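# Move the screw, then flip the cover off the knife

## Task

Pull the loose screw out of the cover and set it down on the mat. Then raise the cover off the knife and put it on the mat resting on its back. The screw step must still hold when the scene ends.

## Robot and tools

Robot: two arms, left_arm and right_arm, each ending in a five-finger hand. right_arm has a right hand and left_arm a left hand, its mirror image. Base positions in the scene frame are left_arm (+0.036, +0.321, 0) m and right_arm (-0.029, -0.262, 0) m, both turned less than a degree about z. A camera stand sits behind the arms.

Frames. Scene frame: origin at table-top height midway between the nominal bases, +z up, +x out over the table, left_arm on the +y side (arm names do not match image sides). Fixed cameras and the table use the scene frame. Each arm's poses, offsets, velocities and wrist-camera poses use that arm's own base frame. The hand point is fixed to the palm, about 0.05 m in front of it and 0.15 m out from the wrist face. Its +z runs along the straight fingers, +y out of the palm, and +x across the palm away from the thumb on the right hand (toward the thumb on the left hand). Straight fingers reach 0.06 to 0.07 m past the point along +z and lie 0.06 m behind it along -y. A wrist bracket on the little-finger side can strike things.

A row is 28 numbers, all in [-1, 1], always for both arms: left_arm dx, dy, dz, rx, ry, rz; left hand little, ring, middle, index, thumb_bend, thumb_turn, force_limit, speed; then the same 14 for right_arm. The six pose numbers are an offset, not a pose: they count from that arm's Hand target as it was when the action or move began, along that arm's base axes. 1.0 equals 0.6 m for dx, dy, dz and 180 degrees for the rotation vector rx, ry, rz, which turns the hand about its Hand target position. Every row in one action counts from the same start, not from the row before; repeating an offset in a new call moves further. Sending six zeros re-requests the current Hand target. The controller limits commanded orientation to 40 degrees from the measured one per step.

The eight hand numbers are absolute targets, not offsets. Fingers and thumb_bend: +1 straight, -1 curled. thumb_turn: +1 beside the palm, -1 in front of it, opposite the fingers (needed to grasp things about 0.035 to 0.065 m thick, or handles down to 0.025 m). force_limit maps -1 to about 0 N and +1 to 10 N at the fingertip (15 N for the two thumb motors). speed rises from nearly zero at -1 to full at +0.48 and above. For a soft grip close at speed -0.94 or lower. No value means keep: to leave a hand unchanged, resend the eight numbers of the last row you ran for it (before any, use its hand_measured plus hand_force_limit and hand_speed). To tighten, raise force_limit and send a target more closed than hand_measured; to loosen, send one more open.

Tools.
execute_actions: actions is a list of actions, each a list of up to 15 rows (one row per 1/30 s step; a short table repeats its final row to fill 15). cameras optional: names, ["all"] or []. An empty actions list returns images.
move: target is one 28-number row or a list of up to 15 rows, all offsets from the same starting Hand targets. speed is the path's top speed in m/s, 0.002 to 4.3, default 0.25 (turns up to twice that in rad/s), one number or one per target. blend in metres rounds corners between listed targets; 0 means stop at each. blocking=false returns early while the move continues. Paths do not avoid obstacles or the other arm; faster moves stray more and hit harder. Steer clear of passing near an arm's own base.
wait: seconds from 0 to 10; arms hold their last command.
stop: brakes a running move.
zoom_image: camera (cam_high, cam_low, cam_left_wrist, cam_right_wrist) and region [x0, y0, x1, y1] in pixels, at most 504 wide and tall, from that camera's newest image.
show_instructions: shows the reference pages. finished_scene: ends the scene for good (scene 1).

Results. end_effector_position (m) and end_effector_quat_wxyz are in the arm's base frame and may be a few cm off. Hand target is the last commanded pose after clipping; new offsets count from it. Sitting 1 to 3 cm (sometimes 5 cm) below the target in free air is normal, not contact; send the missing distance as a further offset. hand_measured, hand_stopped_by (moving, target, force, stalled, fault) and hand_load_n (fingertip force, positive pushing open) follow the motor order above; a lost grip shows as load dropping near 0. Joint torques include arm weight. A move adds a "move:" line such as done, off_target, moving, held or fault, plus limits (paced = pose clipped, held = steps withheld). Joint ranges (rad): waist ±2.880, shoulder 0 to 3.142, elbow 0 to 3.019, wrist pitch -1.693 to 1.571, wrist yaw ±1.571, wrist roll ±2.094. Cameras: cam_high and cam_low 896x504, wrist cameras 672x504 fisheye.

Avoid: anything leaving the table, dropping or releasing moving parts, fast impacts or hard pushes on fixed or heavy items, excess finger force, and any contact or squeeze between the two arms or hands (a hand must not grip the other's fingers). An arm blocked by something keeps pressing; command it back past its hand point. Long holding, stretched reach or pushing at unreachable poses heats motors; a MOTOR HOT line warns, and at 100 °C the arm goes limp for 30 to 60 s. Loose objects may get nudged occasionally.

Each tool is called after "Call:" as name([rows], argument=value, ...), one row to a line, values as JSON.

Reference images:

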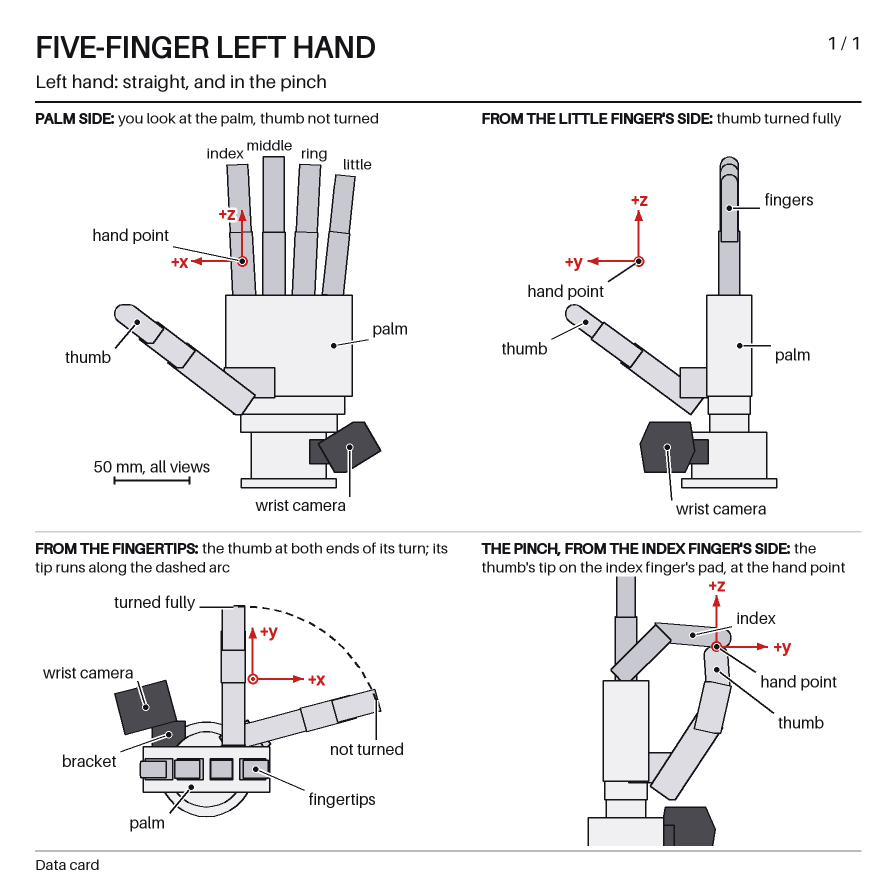

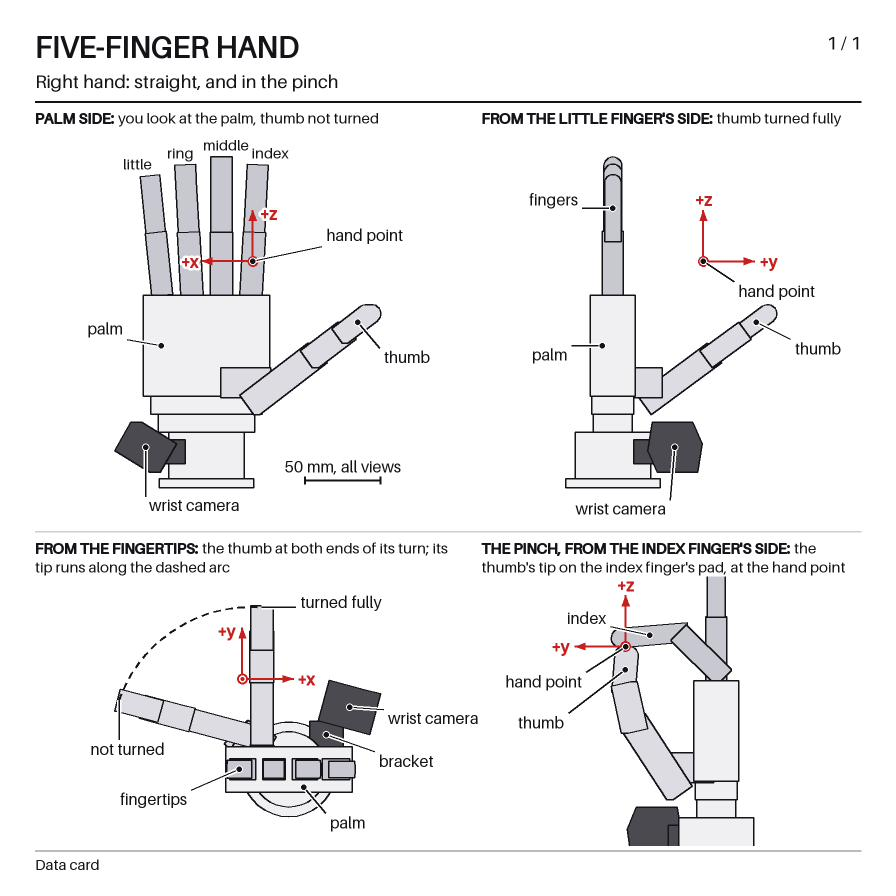

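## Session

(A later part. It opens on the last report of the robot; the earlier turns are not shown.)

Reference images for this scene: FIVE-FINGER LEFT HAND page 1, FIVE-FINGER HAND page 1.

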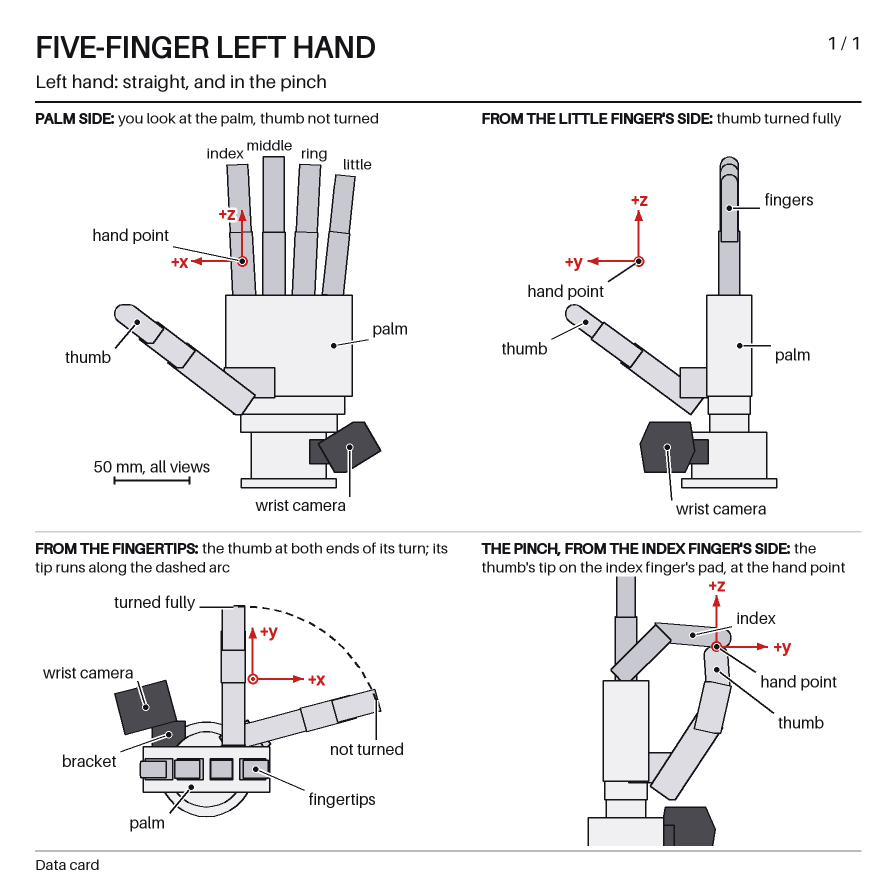

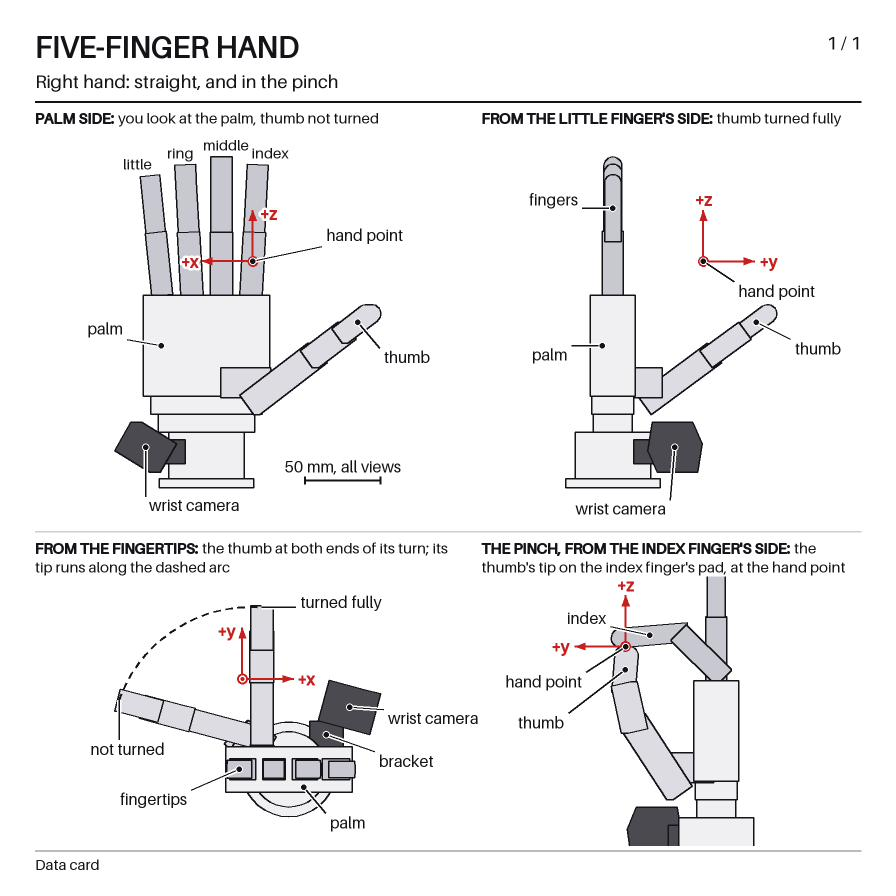

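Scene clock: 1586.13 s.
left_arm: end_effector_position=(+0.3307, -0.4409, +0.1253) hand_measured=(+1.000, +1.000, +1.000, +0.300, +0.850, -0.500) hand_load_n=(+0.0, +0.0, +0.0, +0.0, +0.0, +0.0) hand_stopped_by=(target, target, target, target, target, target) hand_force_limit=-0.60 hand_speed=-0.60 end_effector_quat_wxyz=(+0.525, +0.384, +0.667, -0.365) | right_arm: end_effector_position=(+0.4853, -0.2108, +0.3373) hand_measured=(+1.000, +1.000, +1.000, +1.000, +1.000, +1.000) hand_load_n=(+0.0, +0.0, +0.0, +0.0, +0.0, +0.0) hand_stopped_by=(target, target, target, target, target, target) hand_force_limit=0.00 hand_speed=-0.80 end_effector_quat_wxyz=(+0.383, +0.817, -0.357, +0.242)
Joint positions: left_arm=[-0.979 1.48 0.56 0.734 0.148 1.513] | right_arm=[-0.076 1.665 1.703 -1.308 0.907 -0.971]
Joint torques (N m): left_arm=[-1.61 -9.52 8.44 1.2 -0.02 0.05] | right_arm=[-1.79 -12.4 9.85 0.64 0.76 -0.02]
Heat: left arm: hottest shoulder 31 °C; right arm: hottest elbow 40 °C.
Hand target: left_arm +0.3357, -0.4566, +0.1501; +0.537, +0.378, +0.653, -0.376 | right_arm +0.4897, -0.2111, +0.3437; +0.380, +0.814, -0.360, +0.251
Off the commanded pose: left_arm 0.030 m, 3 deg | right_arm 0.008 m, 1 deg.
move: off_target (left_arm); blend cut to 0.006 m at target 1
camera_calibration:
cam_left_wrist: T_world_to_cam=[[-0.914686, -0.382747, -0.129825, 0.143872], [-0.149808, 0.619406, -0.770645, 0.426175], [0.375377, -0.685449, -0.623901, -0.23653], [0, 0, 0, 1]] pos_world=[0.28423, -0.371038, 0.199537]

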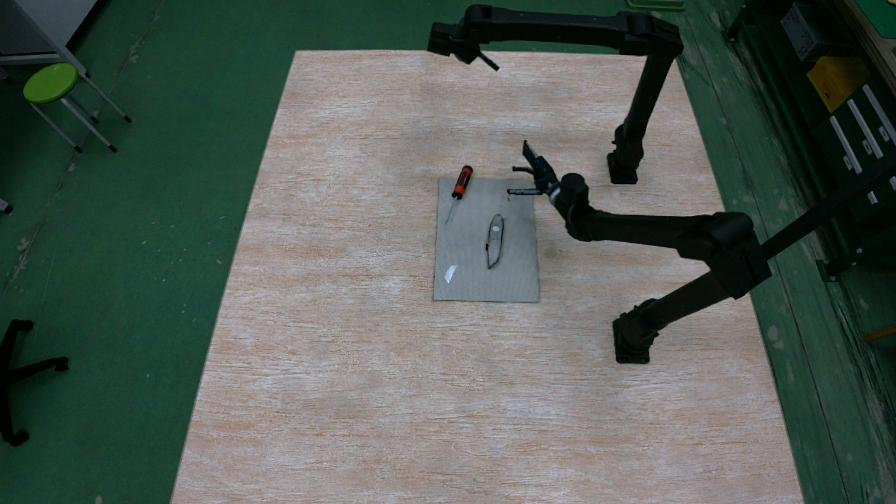

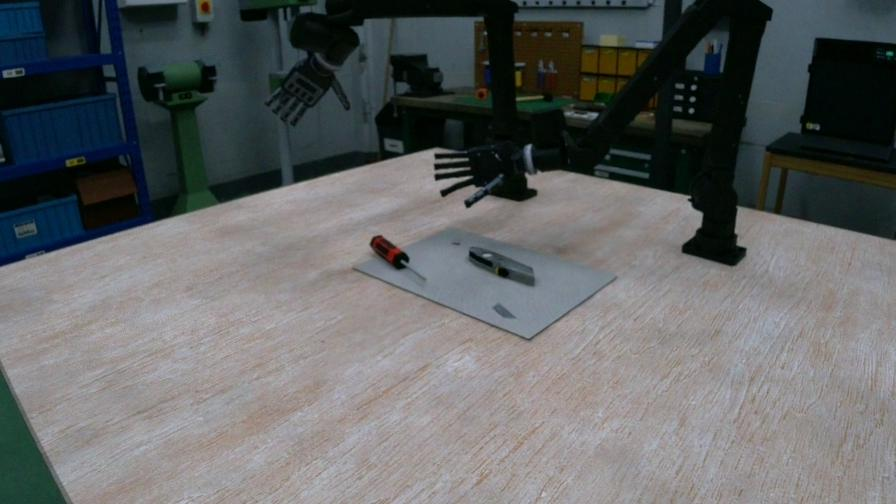

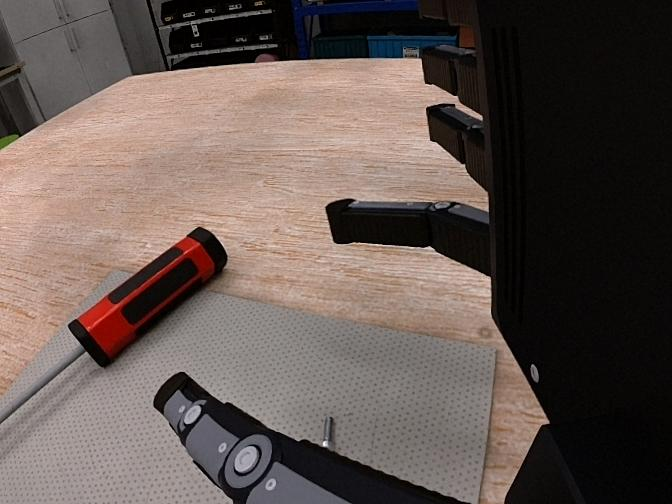

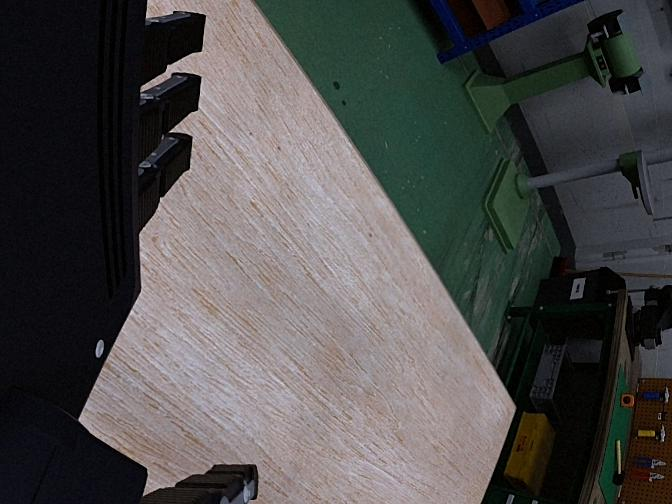

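Call:
move([
  [-0.007, 0.133, 0.117, -0.188, 0.1635, 0.1945, 1, 1, 1, 0.5, 0.4, -0.5, -0.6, -0.6, 0, 0, 0, 0, 0, 0, 1, 1, 1, 1, 1, 1, 0, -0.8],
  [-0.013, 0.265, -0.013, -0.376, 0.327, 0.389, 1, 1, 1, 0.5, 0.4, -0.5, -0.6, -0.6, 0, 0, 0, 0, 0, 0, 1, 1, 1, 1, 1, 1, 0, -0.8],
], speed=0.25, blend=[0.03, 0], cameras=["cam_low", "cam_left_wrist"])

Scene clock: 1832.00 s.
left_arm: end_effector_position=(+0.3194, -0.2928, +0.1239) hand_measured=(+1.000, +1.000, +1.000, +0.500, +0.400, -0.500) hand_load_n=(+0.0, -0.5, +0.0, +0.0, +0.0, +0.0) hand_stopped_by=(target, target, target, target, target, target) hand_force_limit=-0.60 hand_speed=-0.60 end_effector_quat_wxyz=(+0.395, -0.553, +0.612, -0.405) | right_arm: end_effector_position=(+0.4853, -0.2108, +0.3373) hand_measured=(+1.000, +1.000, +1.000, +1.000, +1.000, +1.000) hand_load_n=(+0.0, +0.0, +0.0, +0.0, +0.0, +0.0) hand_stopped_by=(target, target, target, target, target, target) hand_force_limit=0.00 hand_speed=-0.80 end_effector_quat_wxyz=(+0.383, +0.817, -0.357, +0.242)
Joint positions: left_arm=[-1.001 1.128 0.545 0.006 -0.853 -0.418] | right_arm=[-0.076 1.665 1.703 -1.308 0.907 -0.971]
Joint torques (N m): left_arm=[0.03 -5.83 8.81 0.76 -0.34 -0.04] | right_arm=[-1.67 -12.4 9.85 0.62 0.77 0]
Heat: left arm: hottest elbow 31 °C; right arm: hottest elbow 40 °C.
Hand target: left_arm +0.3280, -0.2975, +0.1424; +0.393, -0.561, +0.597, -0.418 | right_arm +0.4897, -0.2111, +0.3437; +0.380, +0.814, -0.360, +0.251
Off the commanded pose: left_arm 0.021 m, 2 deg | right_arm 0.008 m, 1 deg.
move: off_target (left_arm)
camera_calibration:
cam_left_wrist: T_world_to_cam=[[0.311552, -0.276839, 0.909008, -0.299318], [-0.577746, -0.814678, -0.0500942, -0.0407681], [0.754417, -0.509569, -0.413757, -0.227275], [0, 0, 0, 1]] pos_world=[0.24116, -0.231888, 0.176003]
Images, in order (width x height): cam_low 896x504, cam_left_wrist 672x504.

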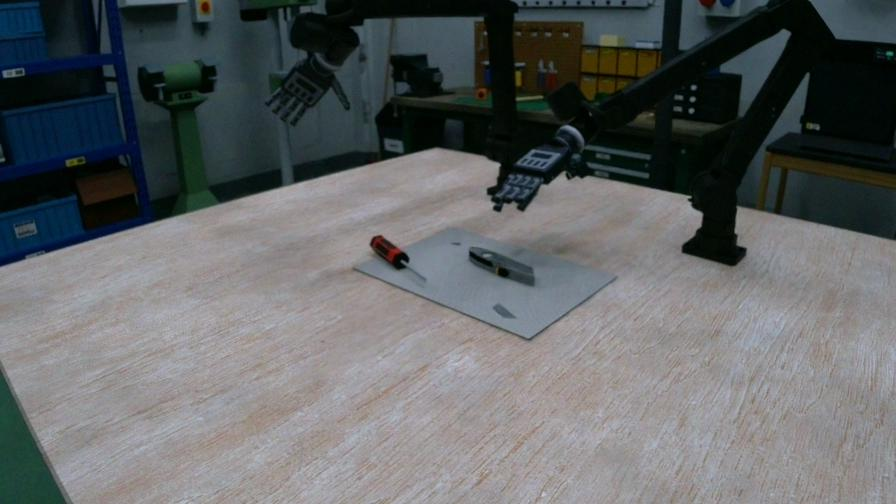

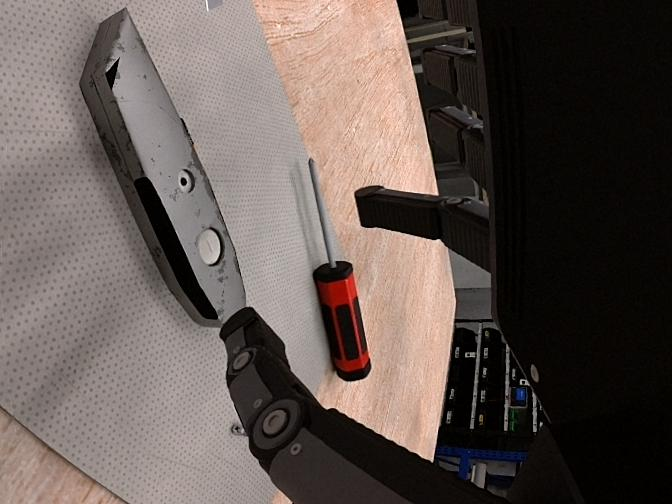

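Call:
zoom_image(camera="cam_left_wrist", region=[60, 0, 260, 170])

Call:
zoom_image(camera="cam_left_wrist", region=[100, 150, 260, 340])

Scaled by 2.520 from the camera's 672x504 image, which has a finer 960x720 frame.

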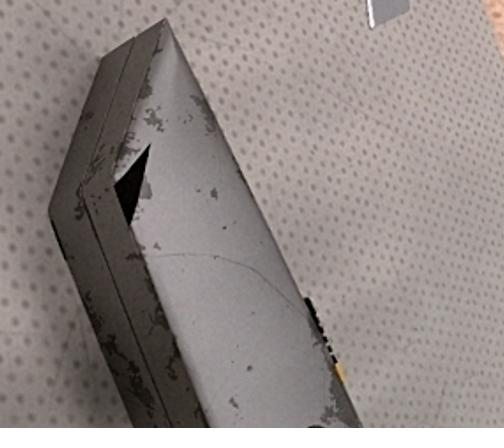

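Scaled by 2.653 from the camera's 672x504 image, which has a finer 960x720 frame.

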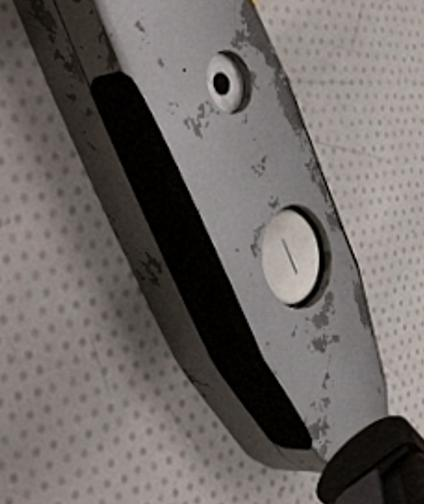

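Call:
move(target=[-0.03, 0.0, -0.10, 0, 0, 0, 1, 1, 1, 0.5, 0.4, -0.5, -0.6, -0.6, 0, 0, 0, 0, 0, 0, 1, 1, 1, 1, 1, 1, 0, -0.8], speed=0.1, cameras=["cam_left_wrist"])

Call:
zoom_image(camera="cam_left_wrist", region=[0, 0, 280, 210])

Call:
zoom_image(camera="cam_left_wrist", region=[60, 60, 260, 240])

Scene clock: 1844.17 s.
left_arm: end_effector_position=(+0.3109, -0.2899, +0.0807) hand_measured=(+1.000, +1.000, +1.000, +0.500, +0.400, -0.500) hand_load_n=(+0.0, +0.0, -0.5, +0.0, +0.0, +0.0) hand_stopped_by=(target, target, target, target, target, target) hand_force_limit=-0.60 hand_speed=-0.60 end_effector_quat_wxyz=(-0.397, +0.561, -0.601, +0.408) | right_arm: end_effector_position=(+0.4853, -0.2108, +0.3373) hand_measured=(+1.000, +1.000, +1.000, +1.000, +1.000, +1.000) hand_load_n=(+0.0, +0.0, +0.0, +0.0, +0.0, +0.0) hand_stopped_by=(target, target, target, target, target, target) hand_force_limit=0.00 hand_speed=-0.80 end_effector_quat_wxyz=(+0.383, +0.817, -0.357, +0.242)
Joint positions: left_arm=[-1.028 1.221 0.464 0.165 -0.891 -0.461] | right_arm=[-0.076 1.665 1.703 -1.308 0.907 -0.971]
Joint torques (N m): left_arm=[-1.9 -4.13 6.26 1.85 -0.53 0.01] | right_arm=[-1.61 -12.16 9.84 0.61 0.76 -0.01]
Heat: left arm: hottest elbow 32 °C; right arm: hottest elbow 40 °C.
Hand target: left_arm +0.3099, -0.2975, +0.0824; -0.393, +0.561, -0.597, +0.418 | right_arm +0.4897, -0.2111, +0.3437; +0.380, +0.814, -0.360, +0.251
Off the commanded pose: left_arm 0.008 m, 1 deg | right_arm 0.008 m, 1 deg.
move: done
camera_calibration:
cam_left_wrist: T_world_to_cam=[[0.310085, -0.254609, 0.915981, -0.250168], [-0.56003, -0.827485, -0.0404246, -0.0554825], [0.768253, -0.500442, -0.39918, -0.240161], [0, 0, 0, 1]] pos_world=[0.231006, -0.229793, 0.131039]
Images, in order (width x height): cam_left_wrist 672x504.

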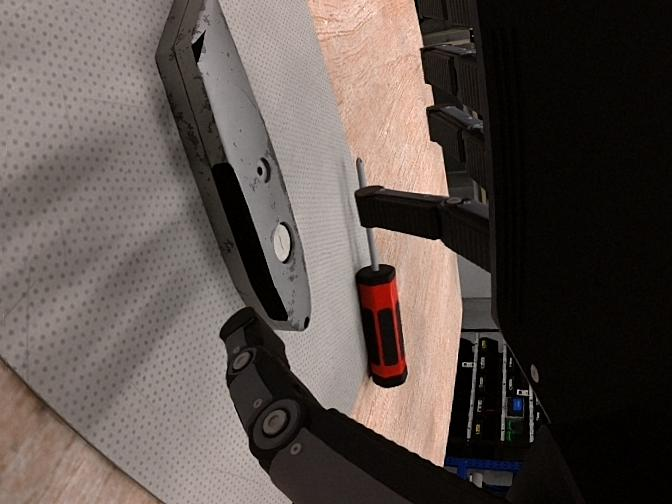

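Scaled by 1.800 from the camera's 672x504 image, which has a finer 960x720 frame.

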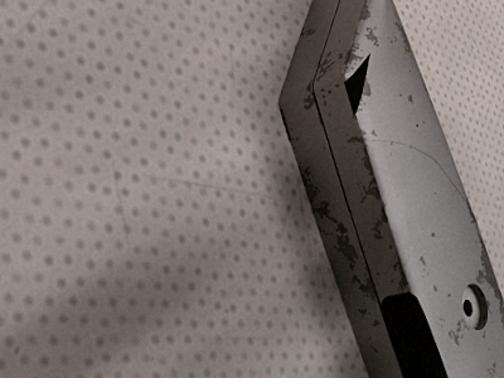

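Scaled by 2.520 from the camera's 672x504 image, which has a finer 960x720 frame.

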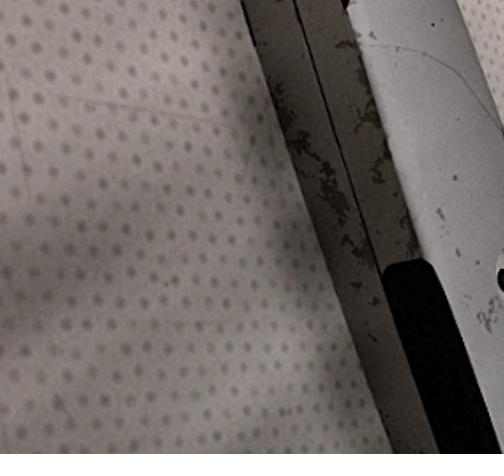

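Call:
wait(seconds=0.1, cameras=["cam_high", "cam_low"])

Call:
zoom_image(camera="cam_high", region=[470, 190, 560, 290])

Call:
zoom_image(camera="cam_low", region=[460, 180, 560, 290])

Scene clock: 1891.37 s.
left_arm: end_effector_position=(+0.3109, -0.2900, +0.0807) hand_measured=(+1.000, +1.000, +1.000, +0.500, +0.400, -0.500) hand_load_n=(+0.0, -0.5, +0.0, +0.0, +0.0, +0.0) hand_stopped_by=(target, target, target, target, target, target) hand_force_limit=-0.60 hand_speed=-0.60 end_effector_quat_wxyz=(-0.397, +0.561, -0.601, +0.408) | right_arm: end_effector_position=(+0.4853, -0.2108, +0.3373) hand_measured=(+1.000, +1.000, +1.000, +1.000, +1.000, +1.000) hand_load_n=(+0.0, +0.0, +0.0, +0.0, +0.0, +0.0) hand_stopped_by=(target, target, target, target, target, target) hand_force_limit=0.00 hand_speed=-0.80 end_effector_quat_wxyz=(+0.383, +0.817, -0.357, +0.242)
Joint positions: left_arm=[-1.028 1.221 0.464 0.165 -0.891 -0.461] | right_arm=[-0.076 1.665 1.703 -1.308 0.907 -0.971]
Joint torques (N m): left_arm=[-1.9 -4.13 6.24 1.92 -0.53 0.02] | right_arm=[-1.73 -12.1 9.85 0.64 0.77 -0.01]
Heat: left arm: hottest shoulder 30 °C; right arm: hottest elbow 40 °C.
Hand target: left_arm +0.3099, -0.2975, +0.0824; -0.393, +0.561, -0.597, +0.418 | right_arm +0.4897, -0.2111, +0.3437; +0.380, +0.814, -0.360, +0.251
Off the commanded pose: left_arm 0.008 m, 1 deg | right_arm 0.008 m, 1 deg.
wait: 0.10 s; at rest from the start
Images, in order (width x height): cam_high 896x504, cam_low 896x504.

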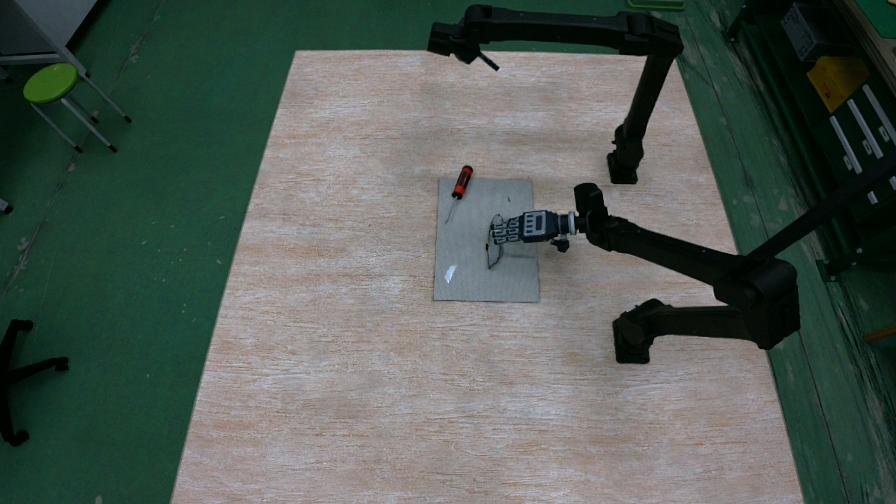

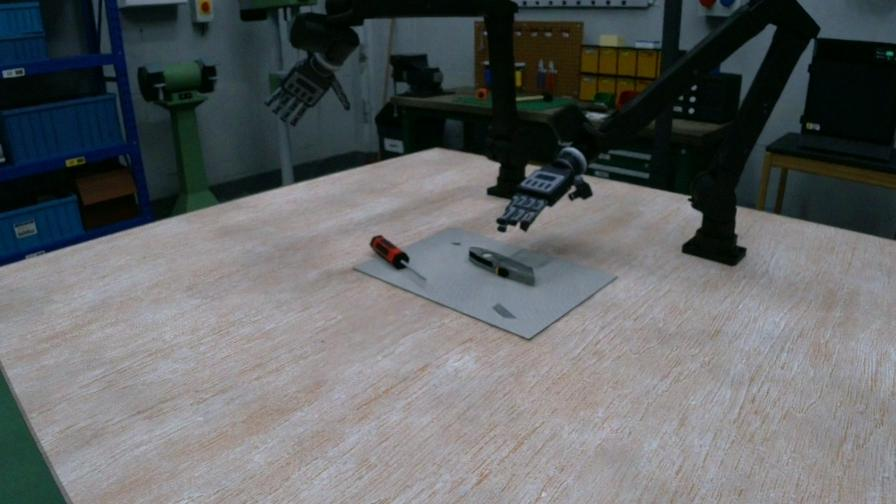

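Scaled by 5.040 from the camera's 896x504 image, which has a finer 1280x720 frame.

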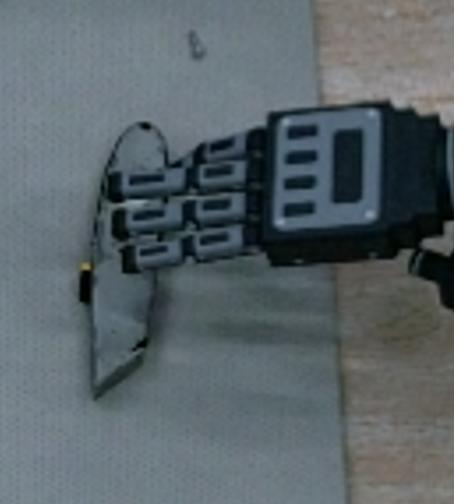

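Scaled by 4.582 from the camera's 896x504 image, which has a finer 1280x720 frame.

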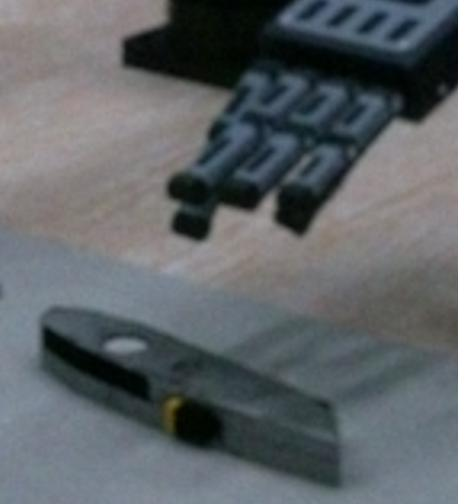

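Call:
move(target=[0.0935, -0.0408, -0.0073, 0, 0, 0, 1, 1, 0.5, 0.5, 0.4, -1, -0.6, -0.6, 0, 0, 0, 0, 0, 0, 1, 1, 1, 1, 1, 1, 0, -0.8], speed=0.1, cameras=["cam_high", "cam_low", "cam_left_wrist"])

Call:
zoom_image(camera="cam_high", region=[470, 190, 560, 290])

Call:
zoom_image(camera="cam_low", region=[460, 190, 560, 290])

Scene clock: 1914.07 s.
left_arm: end_effector_position=(+0.3491, -0.3088, +0.0613) hand_measured=(+1.000, +1.000, +0.500, +0.500, +0.400, -1.000) hand_load_n=(+0.0, +0.0, +0.0, +0.0, +0.0, +0.0) hand_stopped_by=(target, target, target, target, target, target) hand_force_limit=-0.60 hand_speed=-0.60 end_effector_quat_wxyz=(+0.391, -0.559, +0.611, -0.401) | right_arm: end_effector_position=(+0.4853, -0.2108, +0.3373) hand_measured=(+1.000, +1.000, +1.000, +1.000, +1.000, +1.000) hand_load_n=(+0.0, +0.0, +0.0, +0.0, +0.0, +0.0) hand_stopped_by=(target, target, target, target, target, target) hand_force_limit=0.00 hand_speed=-0.80 end_effector_quat_wxyz=(+0.383, +0.817, -0.357, +0.242)
Joint positions: left_arm=[-0.95 1.379 0.537 0.274 -0.808 -0.4] | right_arm=[-0.076 1.665 1.703 -1.308 0.907 -0.971]
Joint torques (N m): left_arm=[0.09 -5.95 8.55 1.94 -0.32 0.15] | right_arm=[-1.55 -12.28 9.87 0.64 0.76 -0.01]
Heat: left arm: hottest shoulder 30 °C; right arm: hottest elbow 40 °C.
Hand target: left_arm +0.3659, -0.3220, +0.0779; +0.393, -0.561, +0.597, -0.418 | right_arm +0.4897, -0.2111, +0.3437; +0.380, +0.814, -0.360, +0.251
Off the commanded pose: left_arm 0.027 m, 3 deg | right_arm 0.008 m, 1 deg.
move: off_target (left_arm)
camera_calibration:
cam_left_wrist: T_world_to_cam=[[0.326373, -0.269916, 0.905884, -0.258965], [-0.571813, -0.819496, -0.0381625, -0.0440632], [0.752669, -0.505541, -0.421803, -0.281439], [0, 0, 0, 1]] pos_world=[0.271154, -0.248288, 0.114199]
Images, in order (width x height): cam_high 896x504, cam_low 896x504, cam_left_wrist 672x504.

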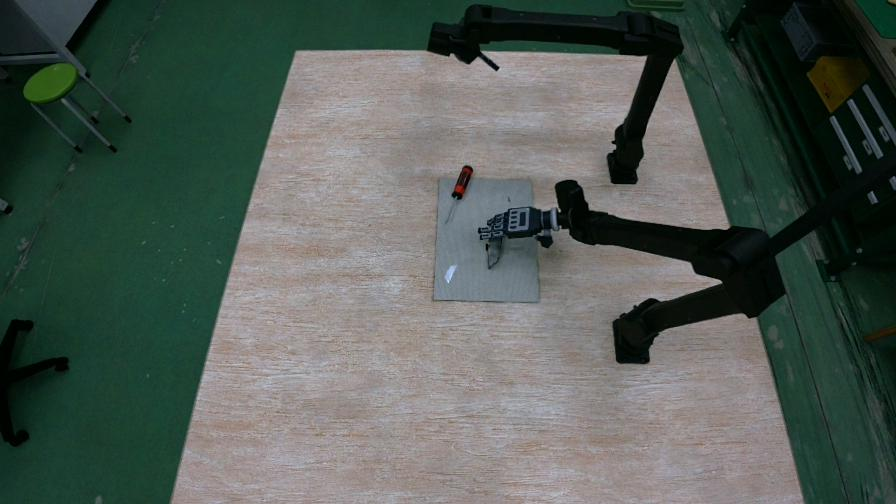

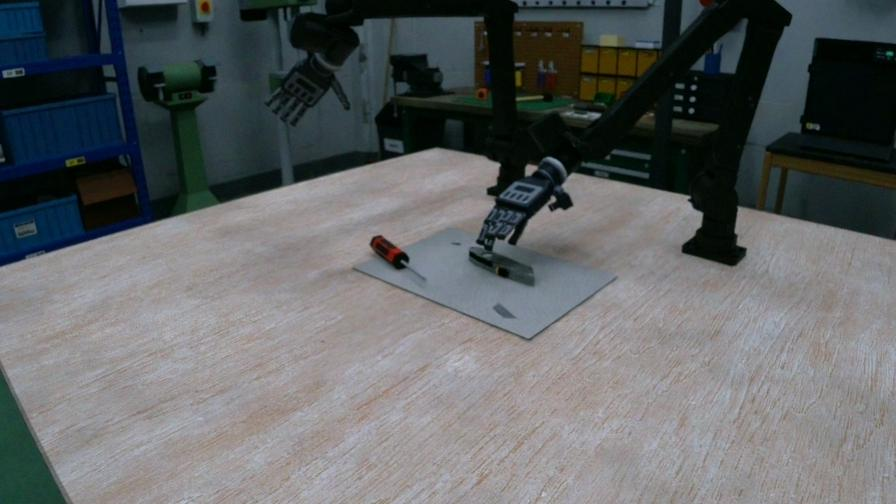

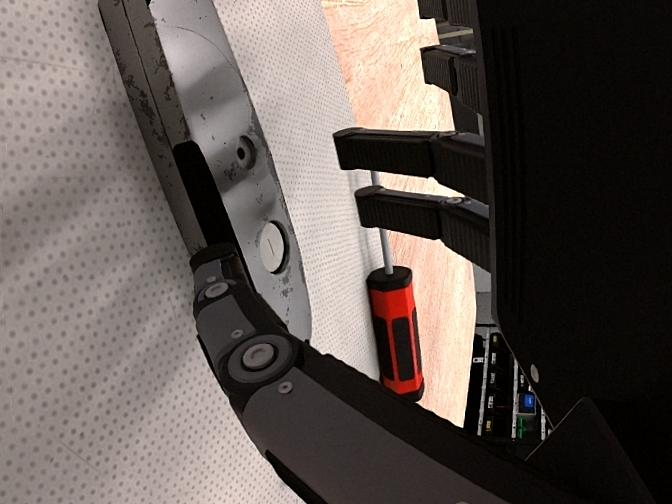

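Scaled by 5.040 from the camera's 896x504 image, which has a finer 1280x720 frame.

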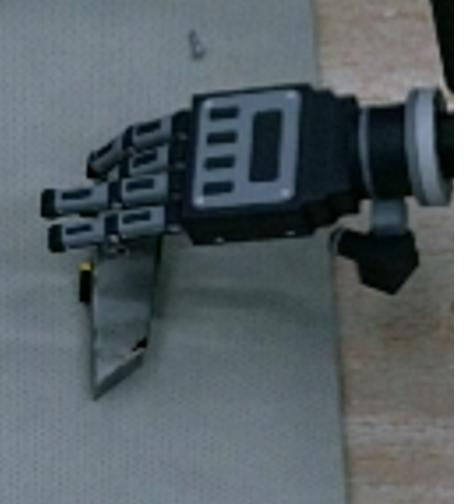

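Scaled by 5.040 from the camera's 896x504 image, which has a finer 1280x720 frame.

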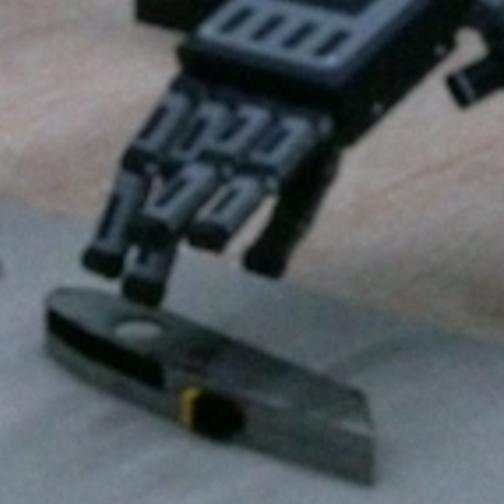

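Call:
move(target=[0.025, -0.01, 0.018, 0, 0, 0, 1, 1, 0.5, 0.5, 0.4, -1, -0.6, -0.6, 0, 0, 0, 0, 0, 0, 1, 1, 1, 1, 1, 1, 0, -0.8], speed=0.1, cameras=["cam_high", "cam_low", "cam_left_wrist"])

Call:
zoom_image(camera="cam_high", region=[470, 190, 560, 290])

Call:
zoom_image(camera="cam_low", region=[460, 190, 560, 290])

Scene clock: 1919.07 s.
left_arm: end_effector_position=(+0.3664, -0.3187, +0.0756) hand_measured=(+1.000, +1.000, +0.500, +0.500, +0.400, -1.000) hand_load_n=(+0.0, +0.0, +0.0, +0.0, +0.0, +0.0) hand_stopped_by=(target, target, target, target, target, target) hand_force_limit=-0.60 hand_speed=-0.60 end_effector_quat_wxyz=(-0.390, +0.560, -0.605, +0.411) | right_arm: end_effector_position=(+0.4853, -0.2108, +0.3373) hand_measured=(+1.000, +1.000, +1.000, +1.000, +1.000, +1.000) hand_load_n=(+0.5, +0.0, +0.0, +0.0, +0.0, +0.0) hand_stopped_by=(target, target, target, target, target, target) hand_force_limit=0.00 hand_speed=-0.80 end_effector_quat_wxyz=(+0.383, +0.817, -0.357, +0.242)
Joint positions: left_arm=[-0.926 1.389 0.582 0.274 -0.787 -0.383] | right_arm=[-0.076 1.665 1.703 -1.308 0.907 -0.971]
Joint torques (N m): left_arm=[0.03 -6.89 8.83 1.09 -0.3 0.16] | right_arm=[-1.49 -12.34 9.88 0.59 0.76 -0.01]
Heat: left arm: hottest shoulder 30 °C; right arm: hottest elbow 40 °C.
Hand target: left_arm +0.3810, -0.3281, +0.0888; -0.393, +0.561, -0.597, +0.418 | right_arm +0.4897, -0.2111, +0.3437; +0.380, +0.814, -0.360, +0.251
Off the commanded pose: left_arm 0.022 m, 1 deg | right_arm 0.008 m, 1 deg.
move: off_target (left_arm)
camera_calibration:
cam_left_wrist: T_world_to_cam=[[0.314173, -0.252613, 0.91514, -0.27086], [-0.571552, -0.820012, -0.0301374, -0.0426128], [0.758039, -0.513582, -0.402008, -0.299365], [0, 0, 0, 1]] pos_world=[0.287672, -0.257114, 0.126243]
Images, in order (width x height): cam_high 896x504, cam_low 896x504, cam_left_wrist 672x504.

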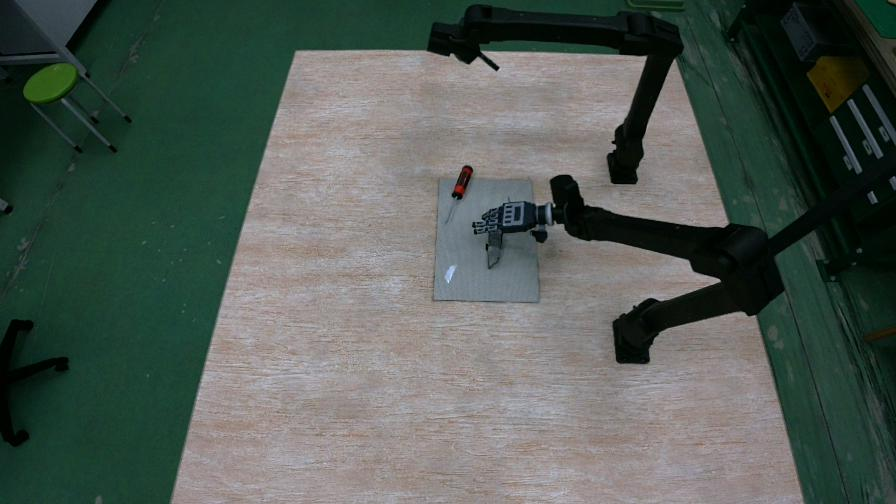

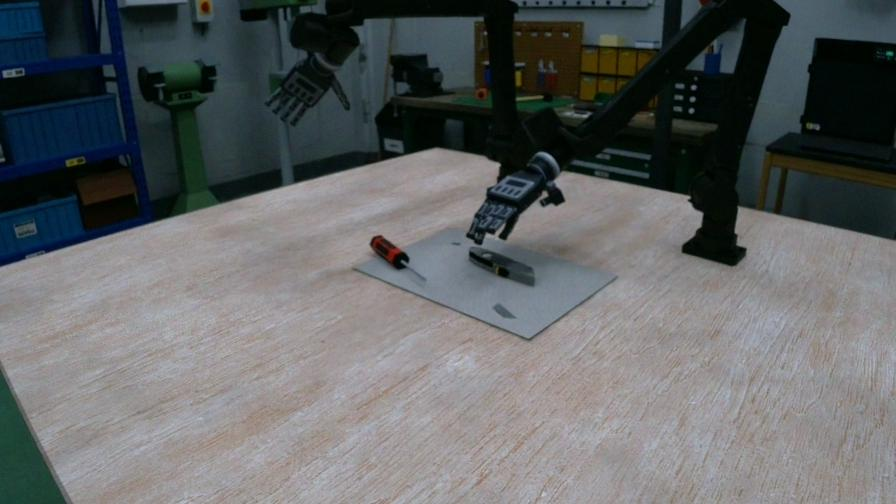

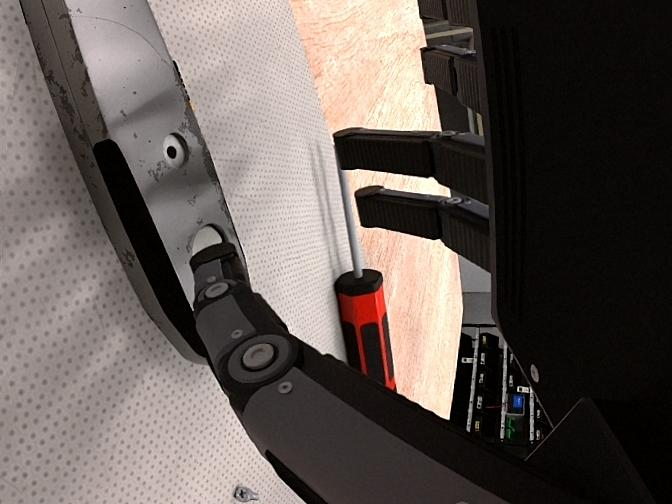

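Scaled by 5.040 from the camera's 896x504 image, which has a finer 1280x720 frame.

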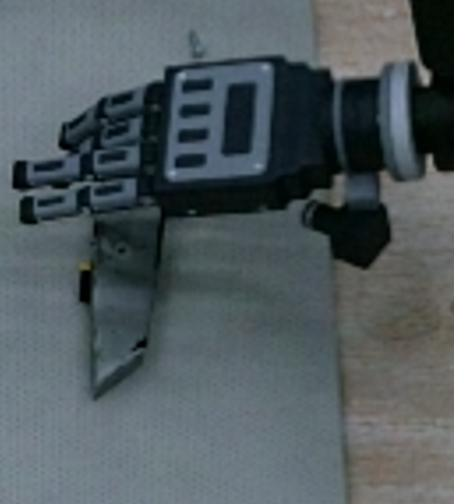

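Scaled by 5.040 from the camera's 896x504 image, which has a finer 1280x720 frame.

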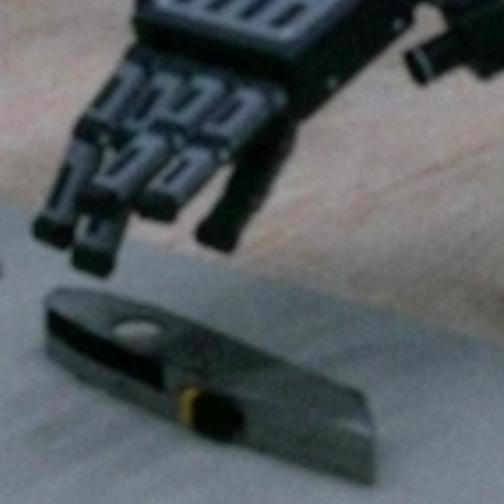

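Call:
move(target=[-0.004, 0.015, -0.060, 0, 0, 0, 1, 1, 0.5, 0.5, 0.4, -1, -0.6, -0.6, 0, 0, 0, 0, 0, 0, 1, 1, 1, 1, 1, 1, 0, -0.8], speed=0.06, cameras=["cam_high", "cam_low", "cam_left_wrist"])

Call:
zoom_image(camera="cam_low", region=[460, 190, 560, 290])

Scene clock: 1934.10 s.
left_arm: end_effector_position=(+0.3725, -0.3206, +0.0521) hand_measured=(+1.000, +1.000, +0.500, +0.500, +0.400, -1.000) hand_load_n=(+0.0, +0.0, +0.0, +0.0, +0.0, +0.0) hand_stopped_by=(target, target, target, target, target, target) hand_force_limit=-0.60 hand_speed=-0.60 end_effector_quat_wxyz=(-0.389, +0.561, -0.601, +0.416) | right_arm: end_effector_position=(+0.4853, -0.2108, +0.3373) hand_measured=(+1.000, +1.000, +1.000, +1.000, +1.000, +1.000) hand_load_n=(+0.0, +0.0, +0.0, +0.0, +0.0, +0.0) hand_stopped_by=(target, target, target, target, target, target) hand_force_limit=0.00 hand_speed=-0.80 end_effector_quat_wxyz=(+0.383, +0.817, -0.357, +0.242)
Joint positions: left_arm=[-0.915 1.472 0.565 0.392 -0.778 -0.376] | right_arm=[-0.076 1.665 1.703 -1.308 0.907 -0.971]
Joint torques (N m): left_arm=[0.09 -7.12 5.53 2 -0.28 0.18] | right_arm=[-1.55 -12.4 9.87 0.64 0.78 -0.02]
Heat: left arm: hottest shoulder 30 °C; right arm: hottest elbow 40 °C.
Hand target: left_arm +0.3786, -0.3189, +0.0528; -0.393, +0.561, -0.597, +0.418 | right_arm +0.4897, -0.2111, +0.3437; +0.380, +0.814, -0.360, +0.251
Off the commanded pose: left_arm 0.006 m, 1 deg | right_arm 0.008 m, 1 deg.
move: done
camera_calibration:
cam_left_wrist: T_world_to_cam=[[0.30752, -0.242634, 0.920087, -0.246339], [-0.570967, -0.820575, -0.0255576, -0.0419796], [0.761202, -0.51748, -0.390879, -0.317521], [0, 0, 0, 1]] pos_world=[0.293482, -0.258528, 0.101468]
Images, in order (width x height): cam_high 896x504, cam_low 896x504, cam_left_wrist 672x504.

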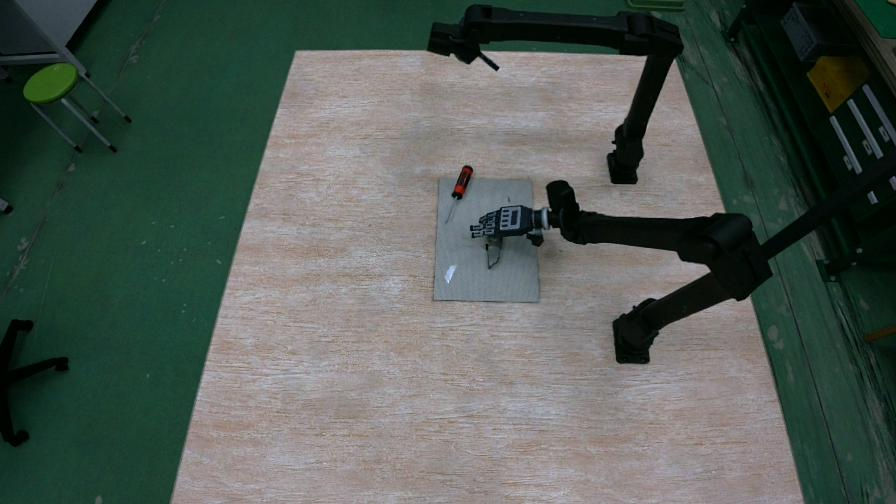

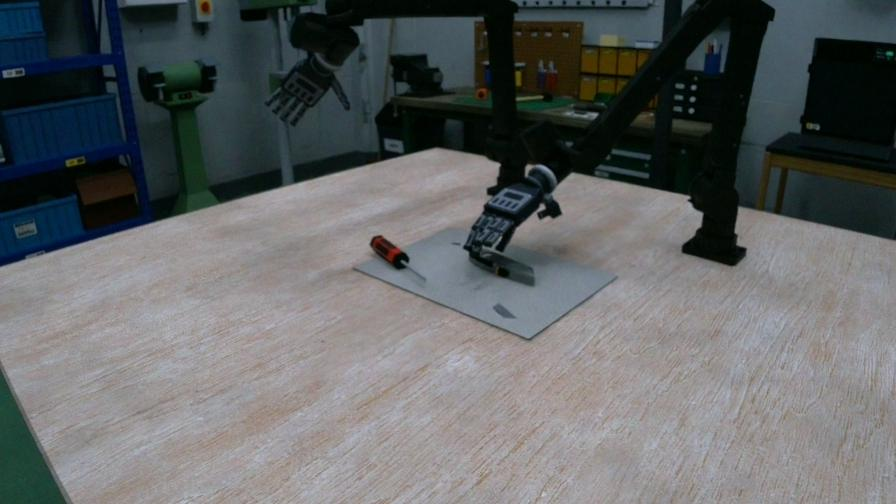

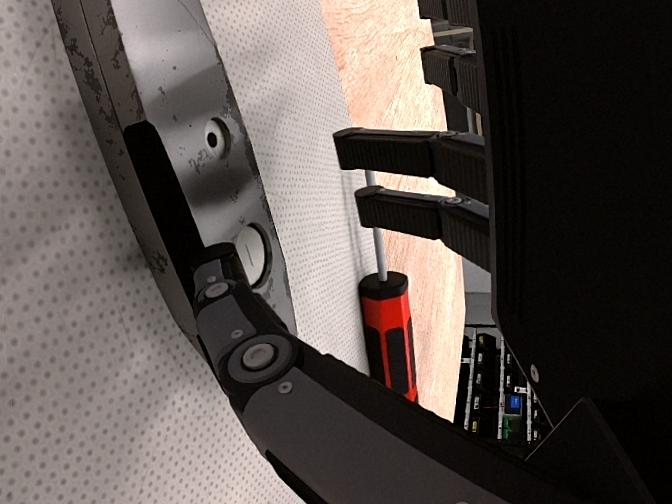

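Scaled by 5.040 from the camera's 896x504 image, which has a finer 1280x720 frame.

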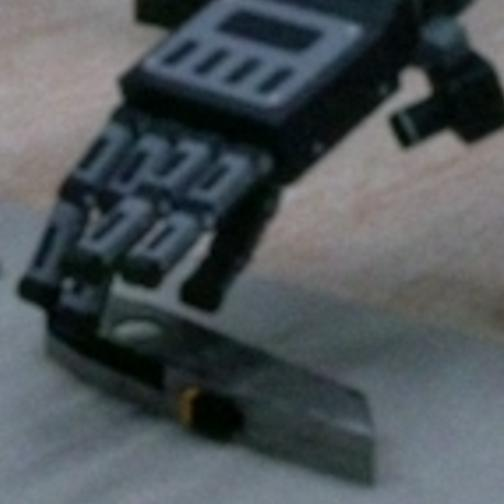

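Call:
move(target=[-0.0125, 0.0197, -0.008, 0, 0, 0, 1, 1, 0.5, 0.5, 0.4, -1, -0.6, -0.6, 0, 0, 0, 0, 0, 0, 1, 1, 1, 1, 1, 1, 0, -0.8], speed=0.06, cameras=["cam_left_wrist"])

Scene clock: 1941.90 s.
left_arm: end_effector_position=(+0.3647, -0.3081, +0.0401) hand_measured=(+1.000, +1.000, +0.500, +0.500, +0.400, -1.000) hand_load_n=(+0.0, +0.0, +0.0, +0.0, +0.0, +0.0) hand_stopped_by=(target, target, target, target, target, target) hand_force_limit=-0.60 hand_speed=-0.60 end_effector_quat_wxyz=(-0.390, +0.560, -0.605, +0.409) | right_arm: end_effector_position=(+0.4853, -0.2108, +0.3373) hand_measured=(+1.000, +1.000, +1.000, +1.000, +1.000, +1.000) hand_load_n=(+0.0, +0.0, +0.0, +0.0, +0.0, +0.0) hand_stopped_by=(target, target, target, target, target, target) hand_force_limit=0.00 hand_speed=-0.80 end_effector_quat_wxyz=(+0.383, +0.817, -0.357, +0.242)
Joint positions: left_arm=[-0.911 1.472 0.525 0.418 -0.774 -0.373] | right_arm=[-0.076 1.665 1.703 -1.308 0.907 -0.971]
Joint torques (N m): left_arm=[0.03 -8.23 5.23 2.06 -0.29 0.16] | right_arm=[-1.79 -12.22 9.87 0.64 0.77 -0.02]
Heat: left arm: hottest shoulder 30 °C; right arm: hottest elbow 40 °C.
Hand target: left_arm +0.3712, -0.3071, +0.0480; -0.393, +0.561, -0.597, +0.418 | right_arm +0.4897, -0.2111, +0.3437; +0.380, +0.814, -0.360, +0.251
Off the commanded pose: left_arm 0.010 m, 1 deg | right_arm 0.008 m, 1 deg.
move: done
camera_calibration:
cam_left_wrist: T_world_to_cam=[[0.316246, -0.254232, 0.913977, -0.236429], [-0.571181, -0.820257, -0.0305279, -0.0361326], [0.757457, -0.512392, -0.404615, -0.306339], [0, 0, 0, 1]] pos_world=[0.28617, -0.246711, 0.0910382]
Images, in order (width x height): cam_left_wrist 672x504.

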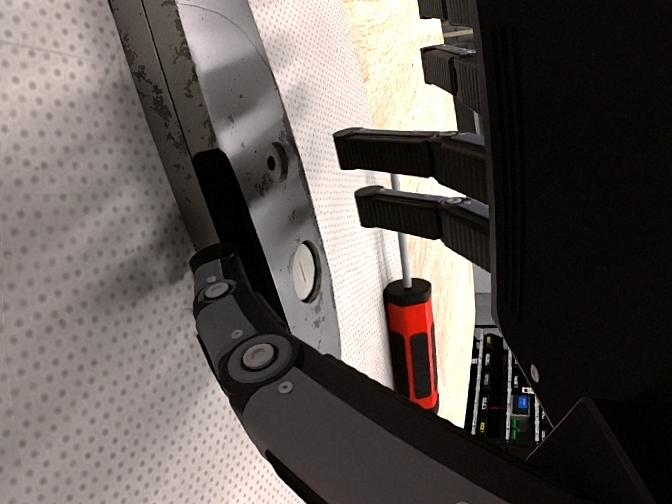

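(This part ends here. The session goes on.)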